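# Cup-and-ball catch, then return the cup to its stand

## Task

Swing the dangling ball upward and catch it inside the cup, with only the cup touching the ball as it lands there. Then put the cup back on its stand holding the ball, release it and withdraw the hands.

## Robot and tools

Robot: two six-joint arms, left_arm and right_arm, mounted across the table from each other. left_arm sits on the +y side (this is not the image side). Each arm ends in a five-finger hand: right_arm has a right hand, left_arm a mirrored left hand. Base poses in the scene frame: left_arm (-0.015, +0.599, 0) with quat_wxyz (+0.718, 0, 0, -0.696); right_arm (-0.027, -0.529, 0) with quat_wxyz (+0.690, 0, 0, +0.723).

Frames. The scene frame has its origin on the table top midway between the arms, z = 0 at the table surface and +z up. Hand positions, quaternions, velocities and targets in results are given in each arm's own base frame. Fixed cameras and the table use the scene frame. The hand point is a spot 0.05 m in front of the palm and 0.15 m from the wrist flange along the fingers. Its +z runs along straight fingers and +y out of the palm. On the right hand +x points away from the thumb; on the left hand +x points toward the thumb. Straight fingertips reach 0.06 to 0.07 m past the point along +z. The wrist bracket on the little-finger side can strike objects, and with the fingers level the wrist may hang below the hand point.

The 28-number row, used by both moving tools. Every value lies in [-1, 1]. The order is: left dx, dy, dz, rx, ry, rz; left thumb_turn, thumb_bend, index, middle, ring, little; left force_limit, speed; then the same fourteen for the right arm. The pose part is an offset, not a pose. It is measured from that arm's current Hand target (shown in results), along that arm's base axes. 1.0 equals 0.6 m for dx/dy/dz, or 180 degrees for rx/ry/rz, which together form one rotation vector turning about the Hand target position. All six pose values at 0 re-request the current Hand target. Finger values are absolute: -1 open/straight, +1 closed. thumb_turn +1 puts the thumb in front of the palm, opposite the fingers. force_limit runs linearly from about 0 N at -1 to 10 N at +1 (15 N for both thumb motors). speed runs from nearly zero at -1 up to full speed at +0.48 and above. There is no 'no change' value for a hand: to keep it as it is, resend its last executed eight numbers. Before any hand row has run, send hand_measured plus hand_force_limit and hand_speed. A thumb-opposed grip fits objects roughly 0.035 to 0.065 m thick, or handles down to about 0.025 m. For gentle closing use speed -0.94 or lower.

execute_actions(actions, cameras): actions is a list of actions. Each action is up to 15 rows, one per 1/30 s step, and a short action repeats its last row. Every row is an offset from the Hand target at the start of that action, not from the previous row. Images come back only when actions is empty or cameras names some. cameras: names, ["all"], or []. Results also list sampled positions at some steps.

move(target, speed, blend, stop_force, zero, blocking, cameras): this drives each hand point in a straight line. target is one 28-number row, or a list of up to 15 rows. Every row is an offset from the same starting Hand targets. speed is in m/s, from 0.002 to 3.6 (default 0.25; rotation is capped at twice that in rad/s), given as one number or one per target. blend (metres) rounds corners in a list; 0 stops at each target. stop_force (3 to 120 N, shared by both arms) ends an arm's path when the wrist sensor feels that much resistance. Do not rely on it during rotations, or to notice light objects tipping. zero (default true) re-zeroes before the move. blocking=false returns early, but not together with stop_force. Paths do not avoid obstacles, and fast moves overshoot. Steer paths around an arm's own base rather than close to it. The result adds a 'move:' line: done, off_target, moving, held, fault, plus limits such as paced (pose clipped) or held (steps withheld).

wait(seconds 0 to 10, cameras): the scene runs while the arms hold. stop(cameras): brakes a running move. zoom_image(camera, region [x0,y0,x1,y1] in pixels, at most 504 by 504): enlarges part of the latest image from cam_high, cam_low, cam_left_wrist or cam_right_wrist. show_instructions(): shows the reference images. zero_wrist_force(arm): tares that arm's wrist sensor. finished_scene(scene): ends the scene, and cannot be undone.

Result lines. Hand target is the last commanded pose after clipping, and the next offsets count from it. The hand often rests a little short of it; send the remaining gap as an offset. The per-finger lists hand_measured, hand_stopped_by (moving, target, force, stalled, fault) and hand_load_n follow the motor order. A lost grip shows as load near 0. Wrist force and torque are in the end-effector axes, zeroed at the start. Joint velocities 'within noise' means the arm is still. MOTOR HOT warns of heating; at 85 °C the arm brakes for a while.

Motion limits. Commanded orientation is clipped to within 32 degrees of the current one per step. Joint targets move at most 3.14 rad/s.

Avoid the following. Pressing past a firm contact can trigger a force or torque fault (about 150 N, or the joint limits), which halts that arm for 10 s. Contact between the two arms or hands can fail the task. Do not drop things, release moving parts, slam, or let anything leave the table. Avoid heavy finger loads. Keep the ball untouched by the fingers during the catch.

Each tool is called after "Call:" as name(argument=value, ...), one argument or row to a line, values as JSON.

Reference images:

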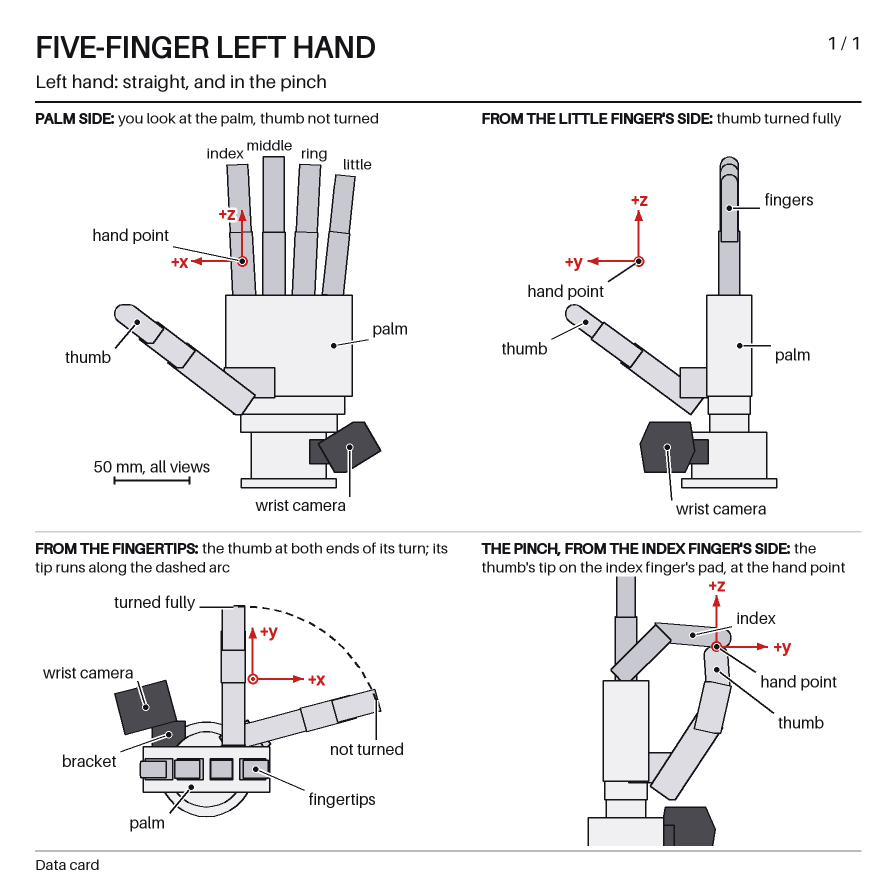

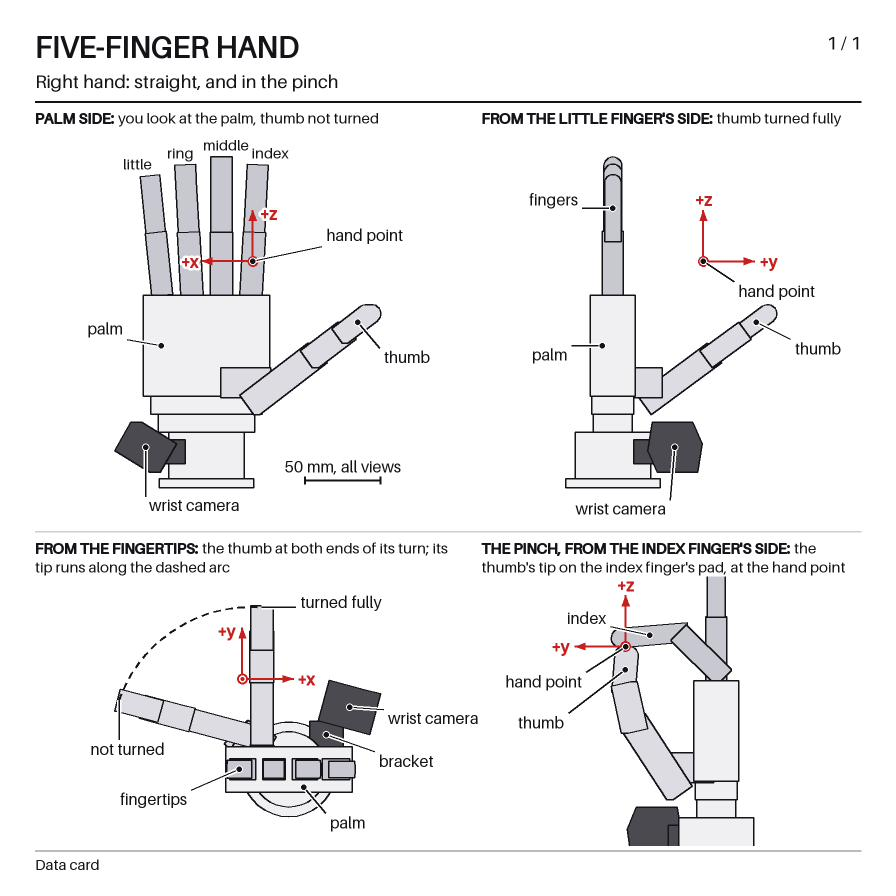

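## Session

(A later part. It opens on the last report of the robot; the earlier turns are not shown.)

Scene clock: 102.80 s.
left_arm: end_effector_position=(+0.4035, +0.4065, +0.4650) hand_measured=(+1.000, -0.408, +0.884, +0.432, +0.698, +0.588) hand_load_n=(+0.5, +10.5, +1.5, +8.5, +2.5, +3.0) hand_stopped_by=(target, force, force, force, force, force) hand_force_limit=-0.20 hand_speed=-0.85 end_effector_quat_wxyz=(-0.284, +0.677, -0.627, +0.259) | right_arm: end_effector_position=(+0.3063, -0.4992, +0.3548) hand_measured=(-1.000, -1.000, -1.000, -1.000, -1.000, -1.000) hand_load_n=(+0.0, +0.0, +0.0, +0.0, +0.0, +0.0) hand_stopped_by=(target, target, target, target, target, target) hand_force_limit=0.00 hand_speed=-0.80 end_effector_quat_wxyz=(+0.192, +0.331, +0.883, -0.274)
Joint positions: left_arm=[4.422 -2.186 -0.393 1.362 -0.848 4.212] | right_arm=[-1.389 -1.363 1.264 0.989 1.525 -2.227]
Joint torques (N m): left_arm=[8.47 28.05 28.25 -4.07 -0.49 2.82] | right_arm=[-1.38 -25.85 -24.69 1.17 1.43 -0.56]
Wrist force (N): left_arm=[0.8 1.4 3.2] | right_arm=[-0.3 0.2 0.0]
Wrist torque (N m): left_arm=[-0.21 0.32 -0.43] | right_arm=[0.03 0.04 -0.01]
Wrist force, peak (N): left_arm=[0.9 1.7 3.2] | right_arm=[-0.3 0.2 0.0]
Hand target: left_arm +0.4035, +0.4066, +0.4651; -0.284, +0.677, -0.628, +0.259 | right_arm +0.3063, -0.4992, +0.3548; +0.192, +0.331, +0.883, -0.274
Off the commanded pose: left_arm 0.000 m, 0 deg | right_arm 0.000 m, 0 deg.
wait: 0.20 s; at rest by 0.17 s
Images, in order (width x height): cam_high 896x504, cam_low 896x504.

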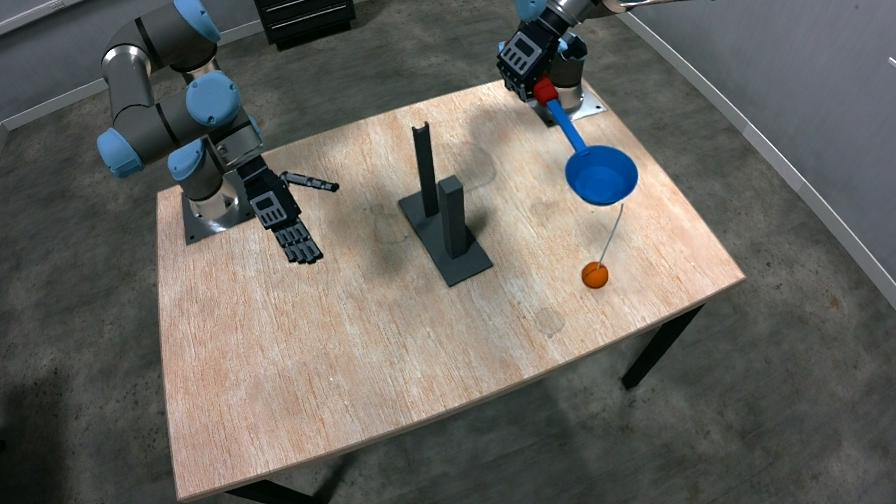

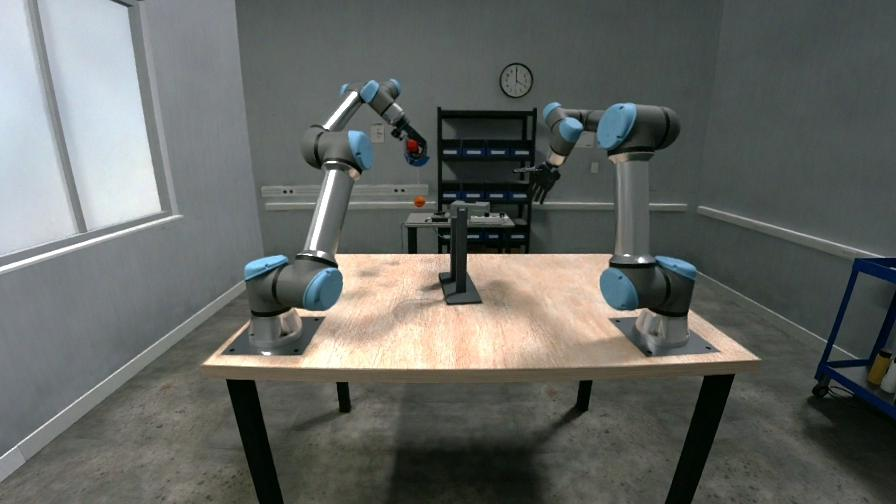

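Call:
move(
  target=[-0.0392,-0.1775,-0.125,0,0,0,1,0.9,0.9,0.9,0.8,0.8,-0.2,-0.85,0,0,0,0,0,0,-1,-1,-1,-1,-1,-1,0,-0.8],
  speed=0.025,
  cameras=[],
)

Call:
execute_actions(
  actions=[
    [[0.00145,0,0,0,0,0,1,0.9,0.9,0.9,0.8,0.8,-0.2,-0.85,0,0,0,0,0,0,-1,-1,-1,-1,-1,-1,0,-0.8],[0.00573,-0.0002,0,0,0,0,1,0.9,0.9,0.9,0.8,0.8,-0.2,-0.85,0,0,0,0,0,0,-1,-1,-1,-1,-1,-1,0,-0.8],[0.01257,-0.0004,0,0,0,0,1,0.9,0.9,0.9,0.8,0.8,-0.2,-0.85,0,0,0,0,0,0,-1,-1,-1,-1,-1,-1,0,-0.8],[0.0216,-0.0007,0,0,0,0,1,0.9,0.9,0.9,0.8,0.8,-0.2,-0.85,0,0,0,0,0,0,-1,-1,-1,-1,-1,-1,0,-0.8],[0.03227,-0.001,0,0,0,0,1,0.9,0.9,0.9,0.8,0.8,-0.2,-0.85,0,0,0,0,0,0,-1,-1,-1,-1,-1,-1,0,-0.8],[0.04397,-0.0014,0,0,0,0,1,0.9,0.9,0.9,0.8,0.8,-0.2,-0.85,0,0,0,0,0,0,-1,-1,-1,-1,-1,-1,0,-0.8],[0.05603,-0.0017,0,0,0,0,1,0.9,0.9,0.9,0.8,0.8,-0.2,-0.85,0,0,0,0,0,0,-1,-1,-1,-1,-1,-1,0,-0.8],[0.06773,-0.0021,0,0,0,0,1,0.9,0.9,0.9,0.8,0.8,-0.2,-0.85,0,0,0,0,0,0,-1,-1,-1,-1,-1,-1,0,-0.8],[0.0784,-0.0024,0,0,0,0,1,0.9,0.9,0.9,0.8,0.8,-0.2,-0.85,0,0,0,0,0,0,-1,-1,-1,-1,-1,-1,0,-0.8],[0.08743,-0.0027,0,0,0,0,1,0.9,0.9,0.9,0.8,0.8,-0.2,-0.85,0,0,0,0,0,0,-1,-1,-1,-1,-1,-1,0,-0.8],[0.09427,-0.0029,0,0,0,0,1,0.9,0.9,0.9,0.8,0.8,-0.2,-0.85,0,0,0,0,0,0,-1,-1,-1,-1,-1,-1,0,-0.8],[0.09855,-0.0031,0,0,0,0,1,0.9,0.9,0.9,0.8,0.8,-0.2,-0.85,0,0,0,0,0,0,-1,-1,-1,-1,-1,-1,0,-0.8],[0.1,-0.0031,0,0,0,0,1,0.9,0.9,0.9,0.8,0.8,-0.2,-0.85,0,0,0,0,0,0,-1,-1,-1,-1,-1,-1,0,-0.8],[0.09855,-0.0031,0,0,0,0,1,0.9,0.9,0.9,0.8,0.8,-0.2,-0.85,0,0,0,0,0,0,-1,-1,-1,-1,-1,-1,0,-0.8],[0.09427,-0.0029,0,0,0,0,1,0.9,0.9,0.9,0.8,0.8,-0.2,-0.85,0,0,0,0,0,0,-1,-1,-1,-1,-1,-1,0,-0.8]],
    [[-0.00684,0.0002,0,0,0,0,1,0.9,0.9,0.9,0.8,0.8,-0.2,-0.85,0,0,0,0,0,0,-1,-1,-1,-1,-1,-1,0,-0.8],[-0.01587,0.0005,0,0,0,0,1,0.9,0.9,0.9,0.8,0.8,-0.2,-0.85,0,0,0,0,0,0,-1,-1,-1,-1,-1,-1,0,-0.8],[-0.02654,0.0008,0,0,0,0,1,0.9,0.9,0.9,0.8,0.8,-0.2,-0.85,0,0,0,0,0,0,-1,-1,-1,-1,-1,-1,0,-0.8],[-0.03824,0.0012,0,0,0,0,1,0.9,0.9,0.9,0.8,0.8,-0.2,-0.85,0,0,0,0,0,0,-1,-1,-1,-1,-1,-1,0,-0.8],[-0.0503,0.0016,0,0,0,0,1,0.9,0.9,0.9,0.8,0.8,-0.2,-0.85,0,0,0,0,0,0,-1,-1,-1,-1,-1,-1,0,-0.8],[-0.062,0.0019,0,0,0,0,1,0.9,0.9,0.9,0.8,0.8,-0.2,-0.85,0,0,0,0,0,0,-1,-1,-1,-1,-1,-1,0,-0.8],[-0.07267,0.0023,0,0,0,0,1,0.9,0.9,0.9,0.8,0.8,-0.2,-0.85,0,0,0,0,0,0,-1,-1,-1,-1,-1,-1,0,-0.8],[-0.0817,0.0025,0,0,0,0,1,0.9,0.9,0.9,0.8,0.8,-0.2,-0.85,0,0,0,0,0,0,-1,-1,-1,-1,-1,-1,0,-0.8],[-0.08854,0.0028,0,0,0,0,1,0.9,0.9,0.9,0.8,0.8,-0.2,-0.85,0,0,0,0,0,0,-1,-1,-1,-1,-1,-1,0,-0.8],[-0.09282,0.0029,0,0,0,0,1,0.9,0.9,0.9,0.8,0.8,-0.2,-0.85,0,0,0,0,0,0,-1,-1,-1,-1,-1,-1,0,-0.8],[-0.09427,0.0029,0,0,0,0,1,0.9,0.9,0.9,0.8,0.8,-0.2,-0.85,0,0,0,0,0,0,-1,-1,-1,-1,-1,-1,0,-0.8],[-0.09282,0.0029,0,0,0,0,1,0.9,0.9,0.9,0.8,0.8,-0.2,-0.85,0,0,0,0,0,0,-1,-1,-1,-1,-1,-1,0,-0.8],[-0.08854,0.0028,0,0,0,0,1,0.9,0.9,0.9,0.8,0.8,-0.2,-0.85,0,0,0,0,0,0,-1,-1,-1,-1,-1,-1,0,-0.8],[-0.0817,0.0025,0,0,0,0,1,0.9,0.9,0.9,0.8,0.8,-0.2,-0.85,0,0,0,0,0,0,-1,-1,-1,-1,-1,-1,0,-0.8],[-0.07267,0.0023,0,0,0,0,1,0.9,0.9,0.9,0.8,0.8,-0.2,-0.85,0,0,0,0,0,0,-1,-1,-1,-1,-1,-1,0,-0.8]],
    [[0.01067,-0.0003,0,0,0,0,1,0.9,0.9,0.9,0.8,0.8,-0.2,-0.85,0,0,0,0,0,0,-1,-1,-1,-1,-1,-1,0,-0.8],[0.02237,-0.0007,0,0,0,0,1,0.9,0.9,0.9,0.8,0.8,-0.2,-0.85,0,0,0,0,0,0,-1,-1,-1,-1,-1,-1,0,-0.8],[0.03443,-0.0011,0,0,0,0,1,0.9,0.9,0.9,0.8,0.8,-0.2,-0.85,0,0,0,0,0,0,-1,-1,-1,-1,-1,-1,0,-0.8],[0.04613,-0.0014,0,0,0,0,1,0.9,0.9,0.9,0.8,0.8,-0.2,-0.85,0,0,0,0,0,0,-1,-1,-1,-1,-1,-1,0,-0.8],[0.0568,-0.0018,0,0,0,0,1,0.9,0.9,0.9,0.8,0.8,-0.2,-0.85,0,0,0,0,0,0,-1,-1,-1,-1,-1,-1,0,-0.8],[0.06583,-0.002,0,0,0,0,1,0.9,0.9,0.9,0.8,0.8,-0.2,-0.85,0,0,0,0,0,0,-1,-1,-1,-1,-1,-1,0,-0.8],[0.07267,-0.0023,0,0,0,0,1,0.9,0.9,0.9,0.8,0.8,-0.2,-0.85,0,0,0,0,0,0,-1,-1,-1,-1,-1,-1,0,-0.8],[0.07695,-0.0024,0,0,0,0,1,0.9,0.9,0.9,0.8,0.8,-0.2,-0.85,0,0,0,0,0,0,-1,-1,-1,-1,-1,-1,0,-0.8],[0.0784,-0.0024,0,0,0,0,1,0.9,0.9,0.9,0.8,0.8,-0.2,-0.85,0,0,0,0,0,0,-1,-1,-1,-1,-1,-1,0,-0.8],[0.07695,-0.0024,0,0,0,0,1,0.9,0.9,0.9,0.8,0.8,-0.2,-0.85,0,0,0,0,0,0,-1,-1,-1,-1,-1,-1,0,-0.8],[0.07267,-0.0023,0,0,0,0,1,0.9,0.9,0.9,0.8,0.8,-0.2,-0.85,0,0,0,0,0,0,-1,-1,-1,-1,-1,-1,0,-0.8],[0.06583,-0.002,0,0,0,0,1,0.9,0.9,0.9,0.8,0.8,-0.2,-0.85,0,0,0,0,0,0,-1,-1,-1,-1,-1,-1,0,-0.8],[0.0568,-0.0018,0,0,0,0,1,0.9,0.9,0.9,0.8,0.8,-0.2,-0.85,0,0,0,0,0,0,-1,-1,-1,-1,-1,-1,0,-0.8],[0.04613,-0.0014,0,0,0,0,1,0.9,0.9,0.9,0.8,0.8,-0.2,-0.85,0,0,0,0,0,0,-1,-1,-1,-1,-1,-1,0,-0.8],[0.03443,-0.0011,0,0,0,0,1,0.9,0.9,0.9,0.8,0.8,-0.2,-0.85,0,0,0,0,0,0,-1,-1,-1,-1,-1,-1,0,-0.8]],
    [[-0.01206,0.0004,0,0,0,0,1,0.9,0.9,0.9,0.8,0.8,-0.2,-0.85,0,0,0,0,0,0,-1,-1,-1,-1,-1,-1,0,-0.8],[-0.02376,0.0007,0,0,0,0,1,0.9,0.9,0.9,0.8,0.8,-0.2,-0.85,0,0,0,0,0,0,-1,-1,-1,-1,-1,-1,0,-0.8],[-0.03443,0.0011,0,0,0,0,1,0.9,0.9,0.9,0.8,0.8,-0.2,-0.85,0,0,0,0,0,0,-1,-1,-1,-1,-1,-1,0,-0.8],[-0.04346,0.0014,0,0,0,0,1,0.9,0.9,0.9,0.8,0.8,-0.2,-0.85,0,0,0,0,0,0,-1,-1,-1,-1,-1,-1,0,-0.8],[-0.0503,0.0016,0,0,0,0,1,0.9,0.9,0.9,0.8,0.8,-0.2,-0.85,0,0,0,0,0,0,-1,-1,-1,-1,-1,-1,0,-0.8],[-0.05458,0.0017,0,0,0,0,1,0.9,0.9,0.9,0.8,0.8,-0.2,-0.85,0,0,0,0,0,0,-1,-1,-1,-1,-1,-1,0,-0.8],[-0.05603,0.0017,0,0,0,0,1,0.9,0.9,0.9,0.8,0.8,-0.2,-0.85,0,0,0,0,0,0,-1,-1,-1,-1,-1,-1,0,-0.8]],
  ],
  cameras=["cam_high", "cam_low"],
)

Call:
wait(
  seconds=0.2,
  cameras=["cam_high", "cam_low"],
)

Call:
wait(
  seconds=0.2,
  cameras=["cam_high", "cam_low"],
)

Call:
wait(
  seconds=0.2,
  cameras=["cam_high", "cam_low"],
)

Call:
wait(
  seconds=0.2,
  cameras=["cam_high", "cam_low"],
)

Scene clock: 117.87 s.
left_arm: end_effector_position=(+0.3800, +0.3001, +0.3901) hand_measured=(+1.000, -0.408, +0.884, +0.432, +0.698, +0.588) hand_load_n=(+1.0, +10.5, +1.5, +8.5, +2.5, +3.0) hand_stopped_by=(target, force, force, force, force, force) hand_force_limit=-0.20 hand_speed=-0.85 end_effector_quat_wxyz=(-0.284, +0.677, -0.628, +0.259) | right_arm: end_effector_position=(+0.3063, -0.4992, +0.3548) hand_measured=(-1.000, -1.000, -1.000, -1.000, -1.000, -1.000) hand_load_n=(-0.5, +0.0, +0.0, +0.0, +0.0, +0.0) hand_stopped_by=(target, target, target, target, target, target) hand_force_limit=0.00 hand_speed=-0.80 end_effector_quat_wxyz=(+0.192, +0.331, +0.883, -0.274)
Joint positions: left_arm=[4.401 -1.771 -1.201 1.771 -0.856 4.186] | right_arm=[-1.389 -1.363 1.264 0.989 1.525 -2.227]
Joint torques (N m): left_arm=[-9.33 41.84 9.19 1.11 -0.4 -1.82] | right_arm=[-1.02 -25.19 -25.29 1.17 1.87 -0.48]
Wrist force (N): left_arm=[1.1 1.5 3.3] | right_arm=[-0.2 -0.1 0.0]
Wrist torque (N m): left_arm=[-0.18 0.24 -0.34] | right_arm=[-0.02 0.04 -0.02]
Wrist force, peak (N): left_arm=[0.9 1.8 3.4] | right_arm=[-0.4 0.1 -0.3]
Hand target: left_arm +0.3800, +0.3001, +0.3901; -0.284, +0.677, -0.628, +0.259 | right_arm +0.3063, -0.4992, +0.3548; +0.192, +0.331, +0.883, -0.274
Off the commanded pose: left_arm 0.000 m, 0 deg | right_arm 0.000 m, 0 deg.
move: done
No camera images: "cameras" was empty.

Scene clock: 120.23 s.
left_arm: end_effector_position=(+0.3801, +0.3001, +0.3901) hand_measured=(+1.000, -0.408, +0.884, +0.432, +0.698, +0.588) hand_load_n=(+0.5, +10.5, +1.5, +8.5, +3.0, +3.0) hand_stopped_by=(target, force, force, force, force, force) hand_force_limit=-0.20 hand_speed=-0.85 end_effector_quat_wxyz=(-0.284, +0.677, -0.628, +0.259) | right_arm: end_effector_position=(+0.3063, -0.4992, +0.3548) hand_measured=(-1.000, -1.000, -1.000, -1.000, -1.000, -1.000) hand_load_n=(+0.0, +0.0, +0.0, +0.0, +0.0, +0.0) hand_stopped_by=(target, target, target, target, target, target) hand_force_limit=0.00 hand_speed=-0.80 end_effector_quat_wxyz=(+0.192, +0.331, +0.883, -0.274)
Joint positions: left_arm=[4.4 -1.771 -1.201 1.772 -0.856 4.185] | right_arm=[-1.389 -1.363 1.264 0.989 1.525 -2.227]
Joint torques (N m): left_arm=[9.16 41.2 8.72 -3.99 2.29 2.75] | right_arm=[-0.85 -25.75 -25.38 1.11 1.98 -0.6]
Wrist force (N): left_arm=[0.7 1.6 3.3] | right_arm=[-0.1 -0.1 0.1]
Wrist torque (N m): left_arm=[-0.16 0.34 -0.49] | right_arm=[-0.02 0.01 -0.01]
Wrist force, peak (N): left_arm=[1.2 0.4 4.5] | right_arm=[-0.4 0.3 -0.1]
Hand target: left_arm +0.3800, +0.3001, +0.3901; -0.284, +0.677, -0.628, +0.259 | right_arm +0.3063, -0.4992, +0.3548; +0.192, +0.331, +0.883, -0.274
Off the commanded pose: left_arm 0.000 m, 0 deg | right_arm 0.000 m, 0 deg.
Step readings (end_effector_position of left_arm | right_arm):
0: (+0.3800, +0.3001, +0.3901) | (+0.3063, -0.4992, +0.3548)
1: (+0.3800, +0.3001, +0.3901) | (+0.3063, -0.4992, +0.3548)
2: (+0.3801, +0.3001, +0.3901) | (+0.3063, -0.4992, +0.3548)
4: (+0.3812, +0.2999, +0.3901) | (+0.3063, -0.4992, +0.3548)
8: (+0.3932, +0.2995, +0.3899) | (+0.3063, -0.4992, +0.3548)
15: (+0.4282, +0.2973, +0.3898) | (+0.3063, -0.4992, +0.3548)
16: (+0.4308, +0.2974, +0.3898) | (+0.3063, -0.4992, +0.3548)
17: (+0.4322, +0.2975, +0.3899) | (+0.3063, -0.4992, +0.3548)
19: (+0.4315, +0.2980, +0.3900) | (+0.3063, -0.4992, +0.3548)
23: (+0.4164, +0.2987, +0.3903) | (+0.3063, -0.4992, +0.3548)
30: (+0.3885, +0.2997, +0.3902) | (+0.3063, -0.4992, +0.3548)
31: (+0.3881, +0.2997, +0.3901) | (+0.3063, -0.4992, +0.3548)
32: (+0.3893, +0.2996, +0.3901) | (+0.3063, -0.4992, +0.3548)
34: (+0.3950, +0.2995, +0.3900) | (+0.3063, -0.4992, +0.3548)
38: (+0.4154, +0.2982, +0.3898) | (+0.3063, -0.4992, +0.3548)
45: (+0.4313, +0.2981, +0.3900) | (+0.3063, -0.4992, +0.3548)
46: (+0.4289, +0.2983, +0.3901) | (+0.3063, -0.4992, +0.3548)
47: (+0.4255, +0.2984, +0.3901) | (+0.3063, -0.4992, +0.3548)
49: (+0.4168, +0.2987, +0.3903) | (+0.3063, -0.4992, +0.3548)
53: (+0.3965, +0.2993, +0.3903) | (+0.3063, -0.4992, +0.3548)
60: (+0.3823, +0.3000, +0.3901) | (+0.3063, -0.4992, +0.3548)
Images, in order (width x height): cam_high 896x504, cam_low 896x504.

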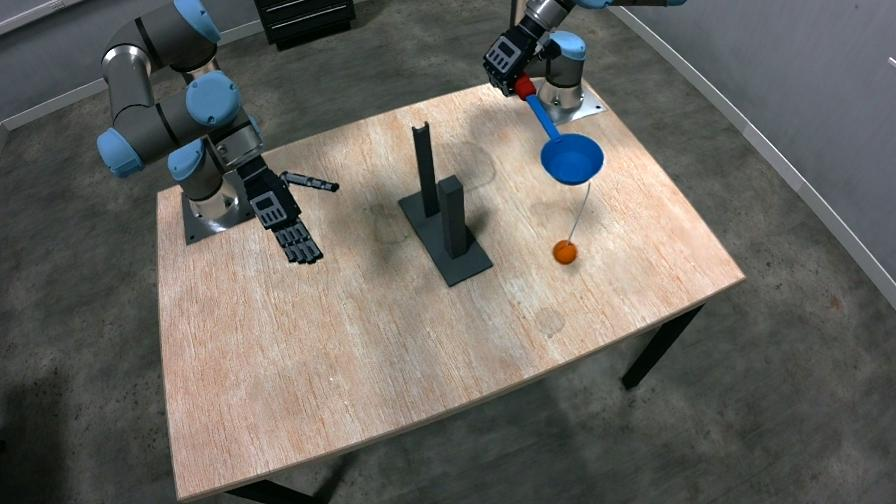

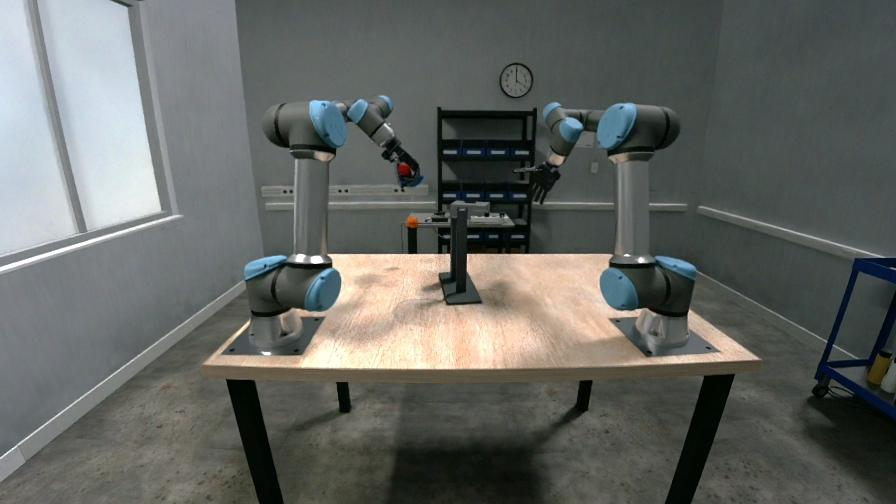

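Scene clock: 120.43 s.
left_arm: end_effector_position=(+0.3801, +0.3001, +0.3901) hand_measured=(+1.000, -0.408, +0.884, +0.432, +0.698, +0.588) hand_load_n=(+0.5, +10.5, +1.5, +9.0, +2.5, +3.0) hand_stopped_by=(target, force, force, force, force, force) hand_force_limit=-0.20 hand_speed=-0.85 end_effector_quat_wxyz=(-0.284, +0.677, -0.628, +0.259) | right_arm: end_effector_position=(+0.3063, -0.4992, +0.3548) hand_measured=(-1.000, -1.000, -1.000, -1.000, -1.000, -1.000) hand_load_n=(+0.0, -0.5, +0.0, +0.0, +0.0, +0.0) hand_stopped_by=(target, target, target, target, target, target) hand_force_limit=0.00 hand_speed=-0.80 end_effector_quat_wxyz=(+0.192, +0.331, +0.883, -0.274)
Joint positions: left_arm=[4.401 -1.771 -1.201 1.772 -0.856 4.185] | right_arm=[-1.389 -1.363 1.264 0.989 1.525 -2.227]
Joint torques (N m): left_arm=[9.09 41.52 9.05 -4.06 2.41 2.82] | right_arm=[-0.79 -25.68 -25.35 1.16 1.97 -0.55]
Wrist force (N): left_arm=[0.7 1.5 3.2] | right_arm=[-0.2 0.1 -0.2]
Wrist torque (N m): left_arm=[-0.15 0.30 -0.41] | right_arm=[0.02 0.03 -0.01]
Wrist force, peak (N): left_arm=[0.8 1.6 3.5] | right_arm=[-0.2 0.1 -0.3]
Hand target: left_arm +0.3800, +0.3001, +0.3901; -0.284, +0.677, -0.628, +0.259 | right_arm +0.3063, -0.4992, +0.3548; +0.192, +0.331, +0.883, -0.274
Off the commanded pose: left_arm 0.000 m, 0 deg | right_arm 0.000 m, 0 deg.
wait: 0.20 s; at rest by 0.17 s
Images, in order (width x height): cam_high 896x504, cam_low 896x504.

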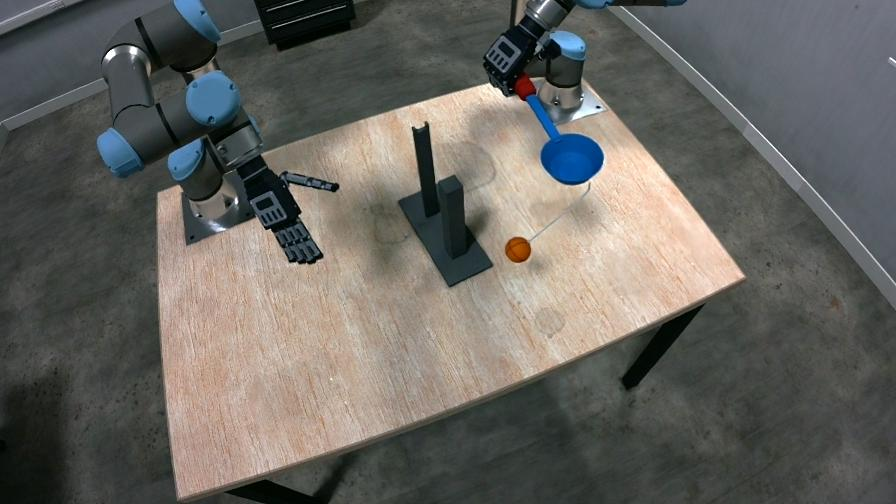

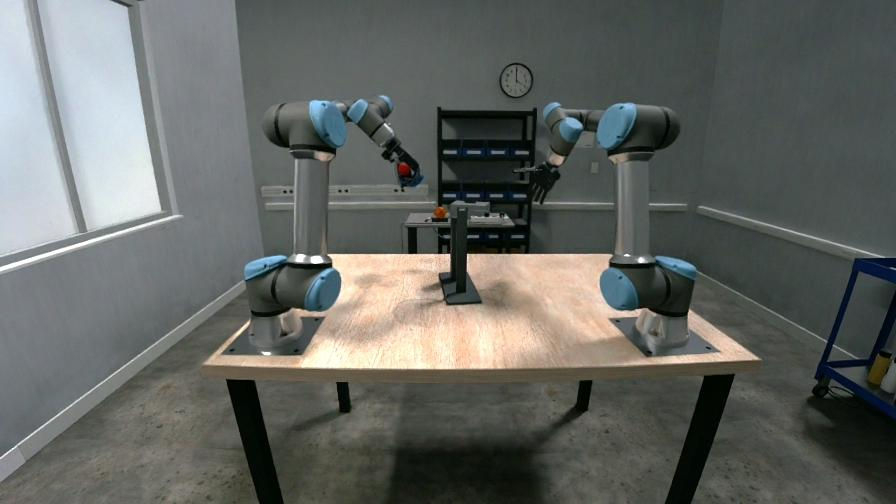

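Scene clock: 120.63 s.
left_arm: end_effector_position=(+0.3801, +0.3001, +0.3901) hand_measured=(+1.000, -0.408, +0.884, +0.432, +0.698, +0.588) hand_load_n=(+1.0, +10.5, +1.5, +9.0, +2.5, +3.0) hand_stopped_by=(target, force, force, force, force, force) hand_force_limit=-0.20 hand_speed=-0.85 end_effector_quat_wxyz=(-0.284, +0.677, -0.628, +0.259) | right_arm: end_effector_position=(+0.3063, -0.4992, +0.3548) hand_measured=(-1.000, -1.000, -1.000, -1.000, -1.000, -1.000) hand_load_n=(+0.0, +0.0, +0.0, +0.0, +0.0, +0.0) hand_stopped_by=(target, target, target, target, target, target) hand_force_limit=0.00 hand_speed=-0.80 end_effector_quat_wxyz=(+0.192, +0.331, +0.883, -0.274)
Joint positions: left_arm=[4.401 -1.771 -1.201 1.772 -0.856 4.185] | right_arm=[-1.389 -1.363 1.264 0.989 1.525 -2.227]
Joint torques (N m): left_arm=[8.58 41.2 9.41 -3.99 2.49 2.81] | right_arm=[-0.71 -25.85 -25.47 1.2 1.93 -0.7]
Wrist force (N): left_arm=[1.1 1.7 3.4] | right_arm=[-0.2 0.2 -0.2]
Wrist torque (N m): left_arm=[-0.18 0.28 -0.47] | right_arm=[0.04 0.04 -0.01]
Wrist force, peak (N): left_arm=[1.1 1.7 3.4] | right_arm=[-0.4 0.3 0.0]
Hand target: left_arm +0.3800, +0.3001, +0.3901; -0.284, +0.677, -0.628, +0.259 | right_arm +0.3063, -0.4992, +0.3548; +0.192, +0.331, +0.883, -0.274
Off the commanded pose: left_arm 0.000 m, 0 deg | right_arm 0.000 m, 0 deg.
wait: 0.20 s; at rest by 0.17 s
Images, in order (width x height): cam_high 896x504, cam_low 896x504.

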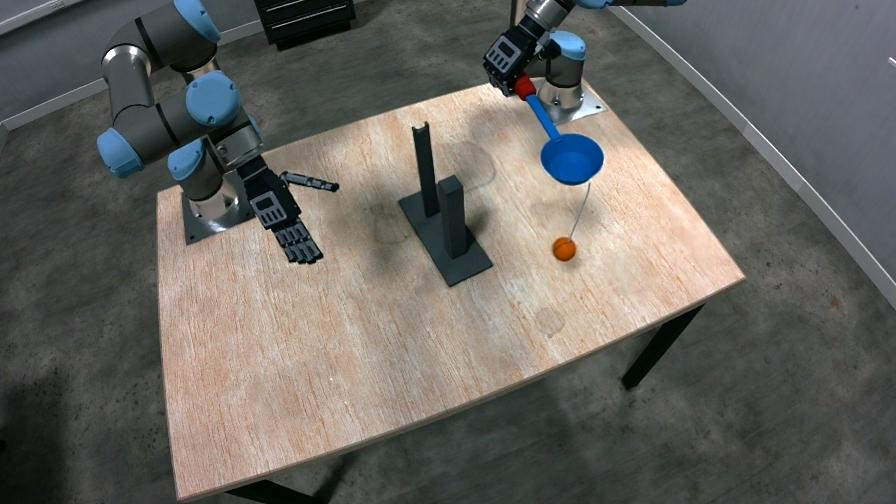

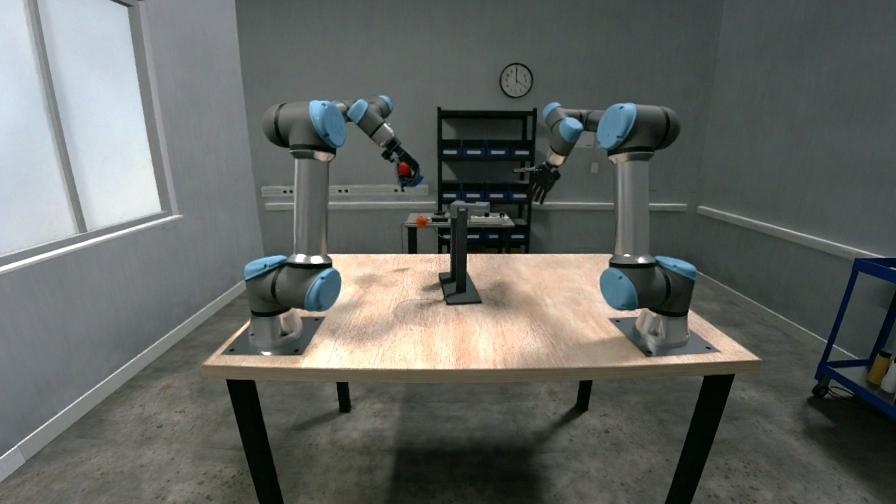

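Scene clock: 120.83 s.
left_arm: end_effector_position=(+0.3801, +0.3001, +0.3901) hand_measured=(+1.000, -0.408, +0.884, +0.432, +0.698, +0.588) hand_load_n=(+1.0, +10.5, +1.5, +8.5, +2.5, +2.5) hand_stopped_by=(target, force, force, force, force, force) hand_force_limit=-0.20 hand_speed=-0.85 end_effector_quat_wxyz=(-0.284, +0.677, -0.628, +0.259) | right_arm: end_effector_position=(+0.3063, -0.4992, +0.3548) hand_measured=(-1.000, -1.000, -1.000, -1.000, -1.000, -1.000) hand_load_n=(+0.0, +0.0, +0.0, +0.0, +0.0, +0.0) hand_stopped_by=(target, target, target, target, target, target) hand_force_limit=0.00 hand_speed=-0.80 end_effector_quat_wxyz=(+0.192, +0.331, +0.883, -0.274)
Joint positions: left_arm=[4.401 -1.771 -1.201 1.772 -0.856 4.185] | right_arm=[-1.389 -1.363 1.264 0.989 1.525 -2.227]
Joint torques (N m): left_arm=[8.6 41.05 8.76 -3.92 2.6 2.82] | right_arm=[-0.63 -25.37 -26.01 1.17 2 -0.57]
Wrist force (N): left_arm=[0.9 1.6 2.8] | right_arm=[-0.2 0.1 0.1]
Wrist torque (N m): left_arm=[-0.15 0.18 -0.46] | right_arm=[0.01 0.02 -0.01]
Wrist force, peak (N): left_arm=[0.7 1.8 3.2] | right_arm=[-0.3 0.0 -0.1]
Hand target: left_arm +0.3800, +0.3001, +0.3901; -0.284, +0.677, -0.628, +0.259 | right_arm +0.3063, -0.4992, +0.3548; +0.192, +0.331, +0.883, -0.274
Off the commanded pose: left_arm 0.000 m, 0 deg | right_arm 0.000 m, 0 deg.
wait: 0.20 s; at rest by 0.17 s
Images, in order (width x height): cam_high 896x504, cam_low 896x504.

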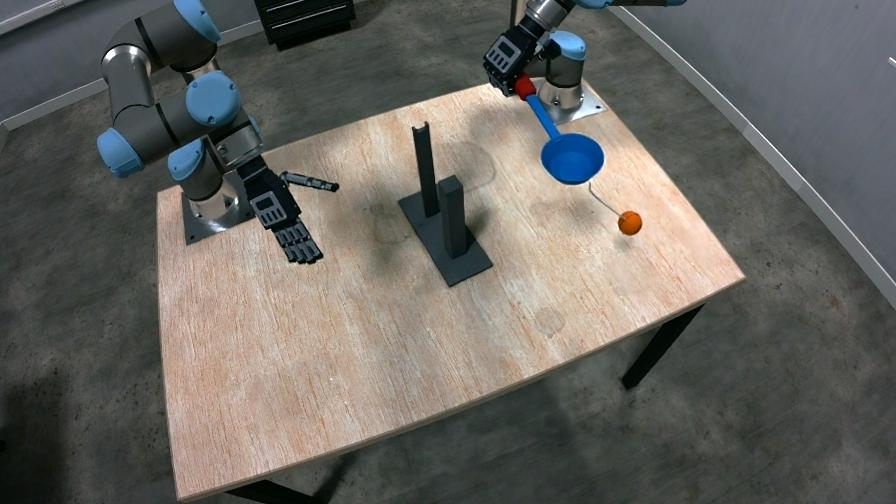

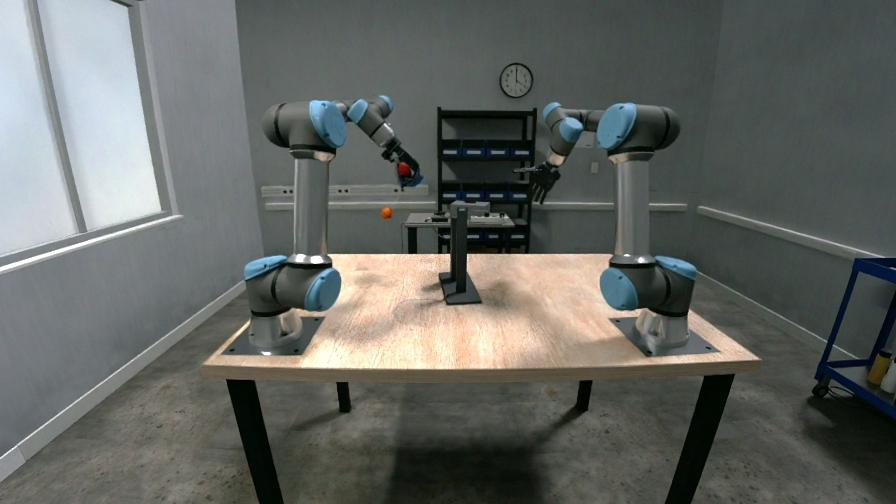

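Scene clock: 121.03 s.
left_arm: end_effector_position=(+0.3801, +0.3001, +0.3901) hand_measured=(+1.000, -0.408, +0.884, +0.432, +0.698, +0.588) hand_load_n=(+1.0, +10.5, +1.5, +8.5, +3.0, +2.5) hand_stopped_by=(target, force, force, force, force, force) hand_force_limit=-0.20 hand_speed=-0.85 end_effector_quat_wxyz=(-0.284, +0.677, -0.628, +0.259) | right_arm: end_effector_position=(+0.3063, -0.4992, +0.3548) hand_measured=(-1.000, -1.000, -1.000, -1.000, -1.000, -1.000) hand_load_n=(+0.0, +0.0, +0.0, +0.0, +0.0, +0.0) hand_stopped_by=(target, target, target, target, target, target) hand_force_limit=0.00 hand_speed=-0.80 end_effector_quat_wxyz=(+0.192, +0.331, +0.883, -0.274)
Joint positions: left_arm=[4.401 -1.771 -1.201 1.772 -0.856 4.185] | right_arm=[-1.389 -1.363 1.264 0.989 1.525 -2.227]
Joint torques (N m): left_arm=[8.29 40.94 9.01 -3.74 2.49 2.85] | right_arm=[-0.73 -25.96 -25.58 1.22 1.83 -0.53]
Wrist force (N): left_arm=[0.8 1.5 3.0] | right_arm=[-0.2 0.0 0.0]
Wrist torque (N m): left_arm=[-0.19 0.24 -0.51] | right_arm=[0.00 0.03 -0.02]
Wrist force, peak (N): left_arm=[0.8 1.8 3.0] | right_arm=[-0.2 0.1 -0.4]
Hand target: left_arm +0.3800, +0.3001, +0.3901; -0.284, +0.677, -0.628, +0.259 | right_arm +0.3063, -0.4992, +0.3548; +0.192, +0.331, +0.883, -0.274
Off the commanded pose: left_arm 0.000 m, 0 deg | right_arm 0.000 m, 0 deg.
wait: 0.20 s; at rest by 0.17 s
Images, in order (width x height): cam_high 896x504, cam_low 896x504.

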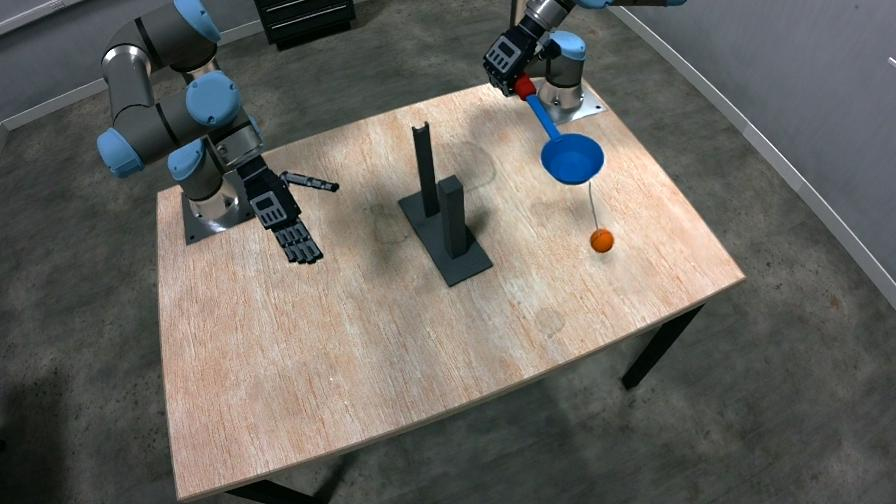

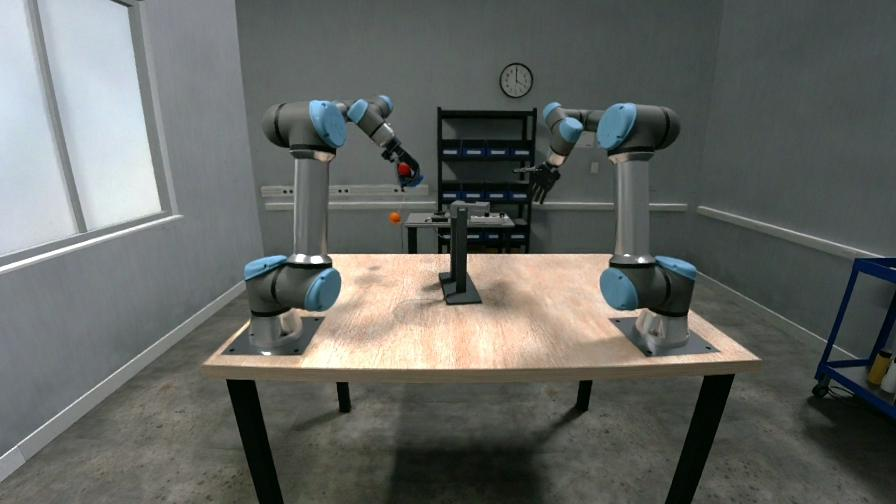

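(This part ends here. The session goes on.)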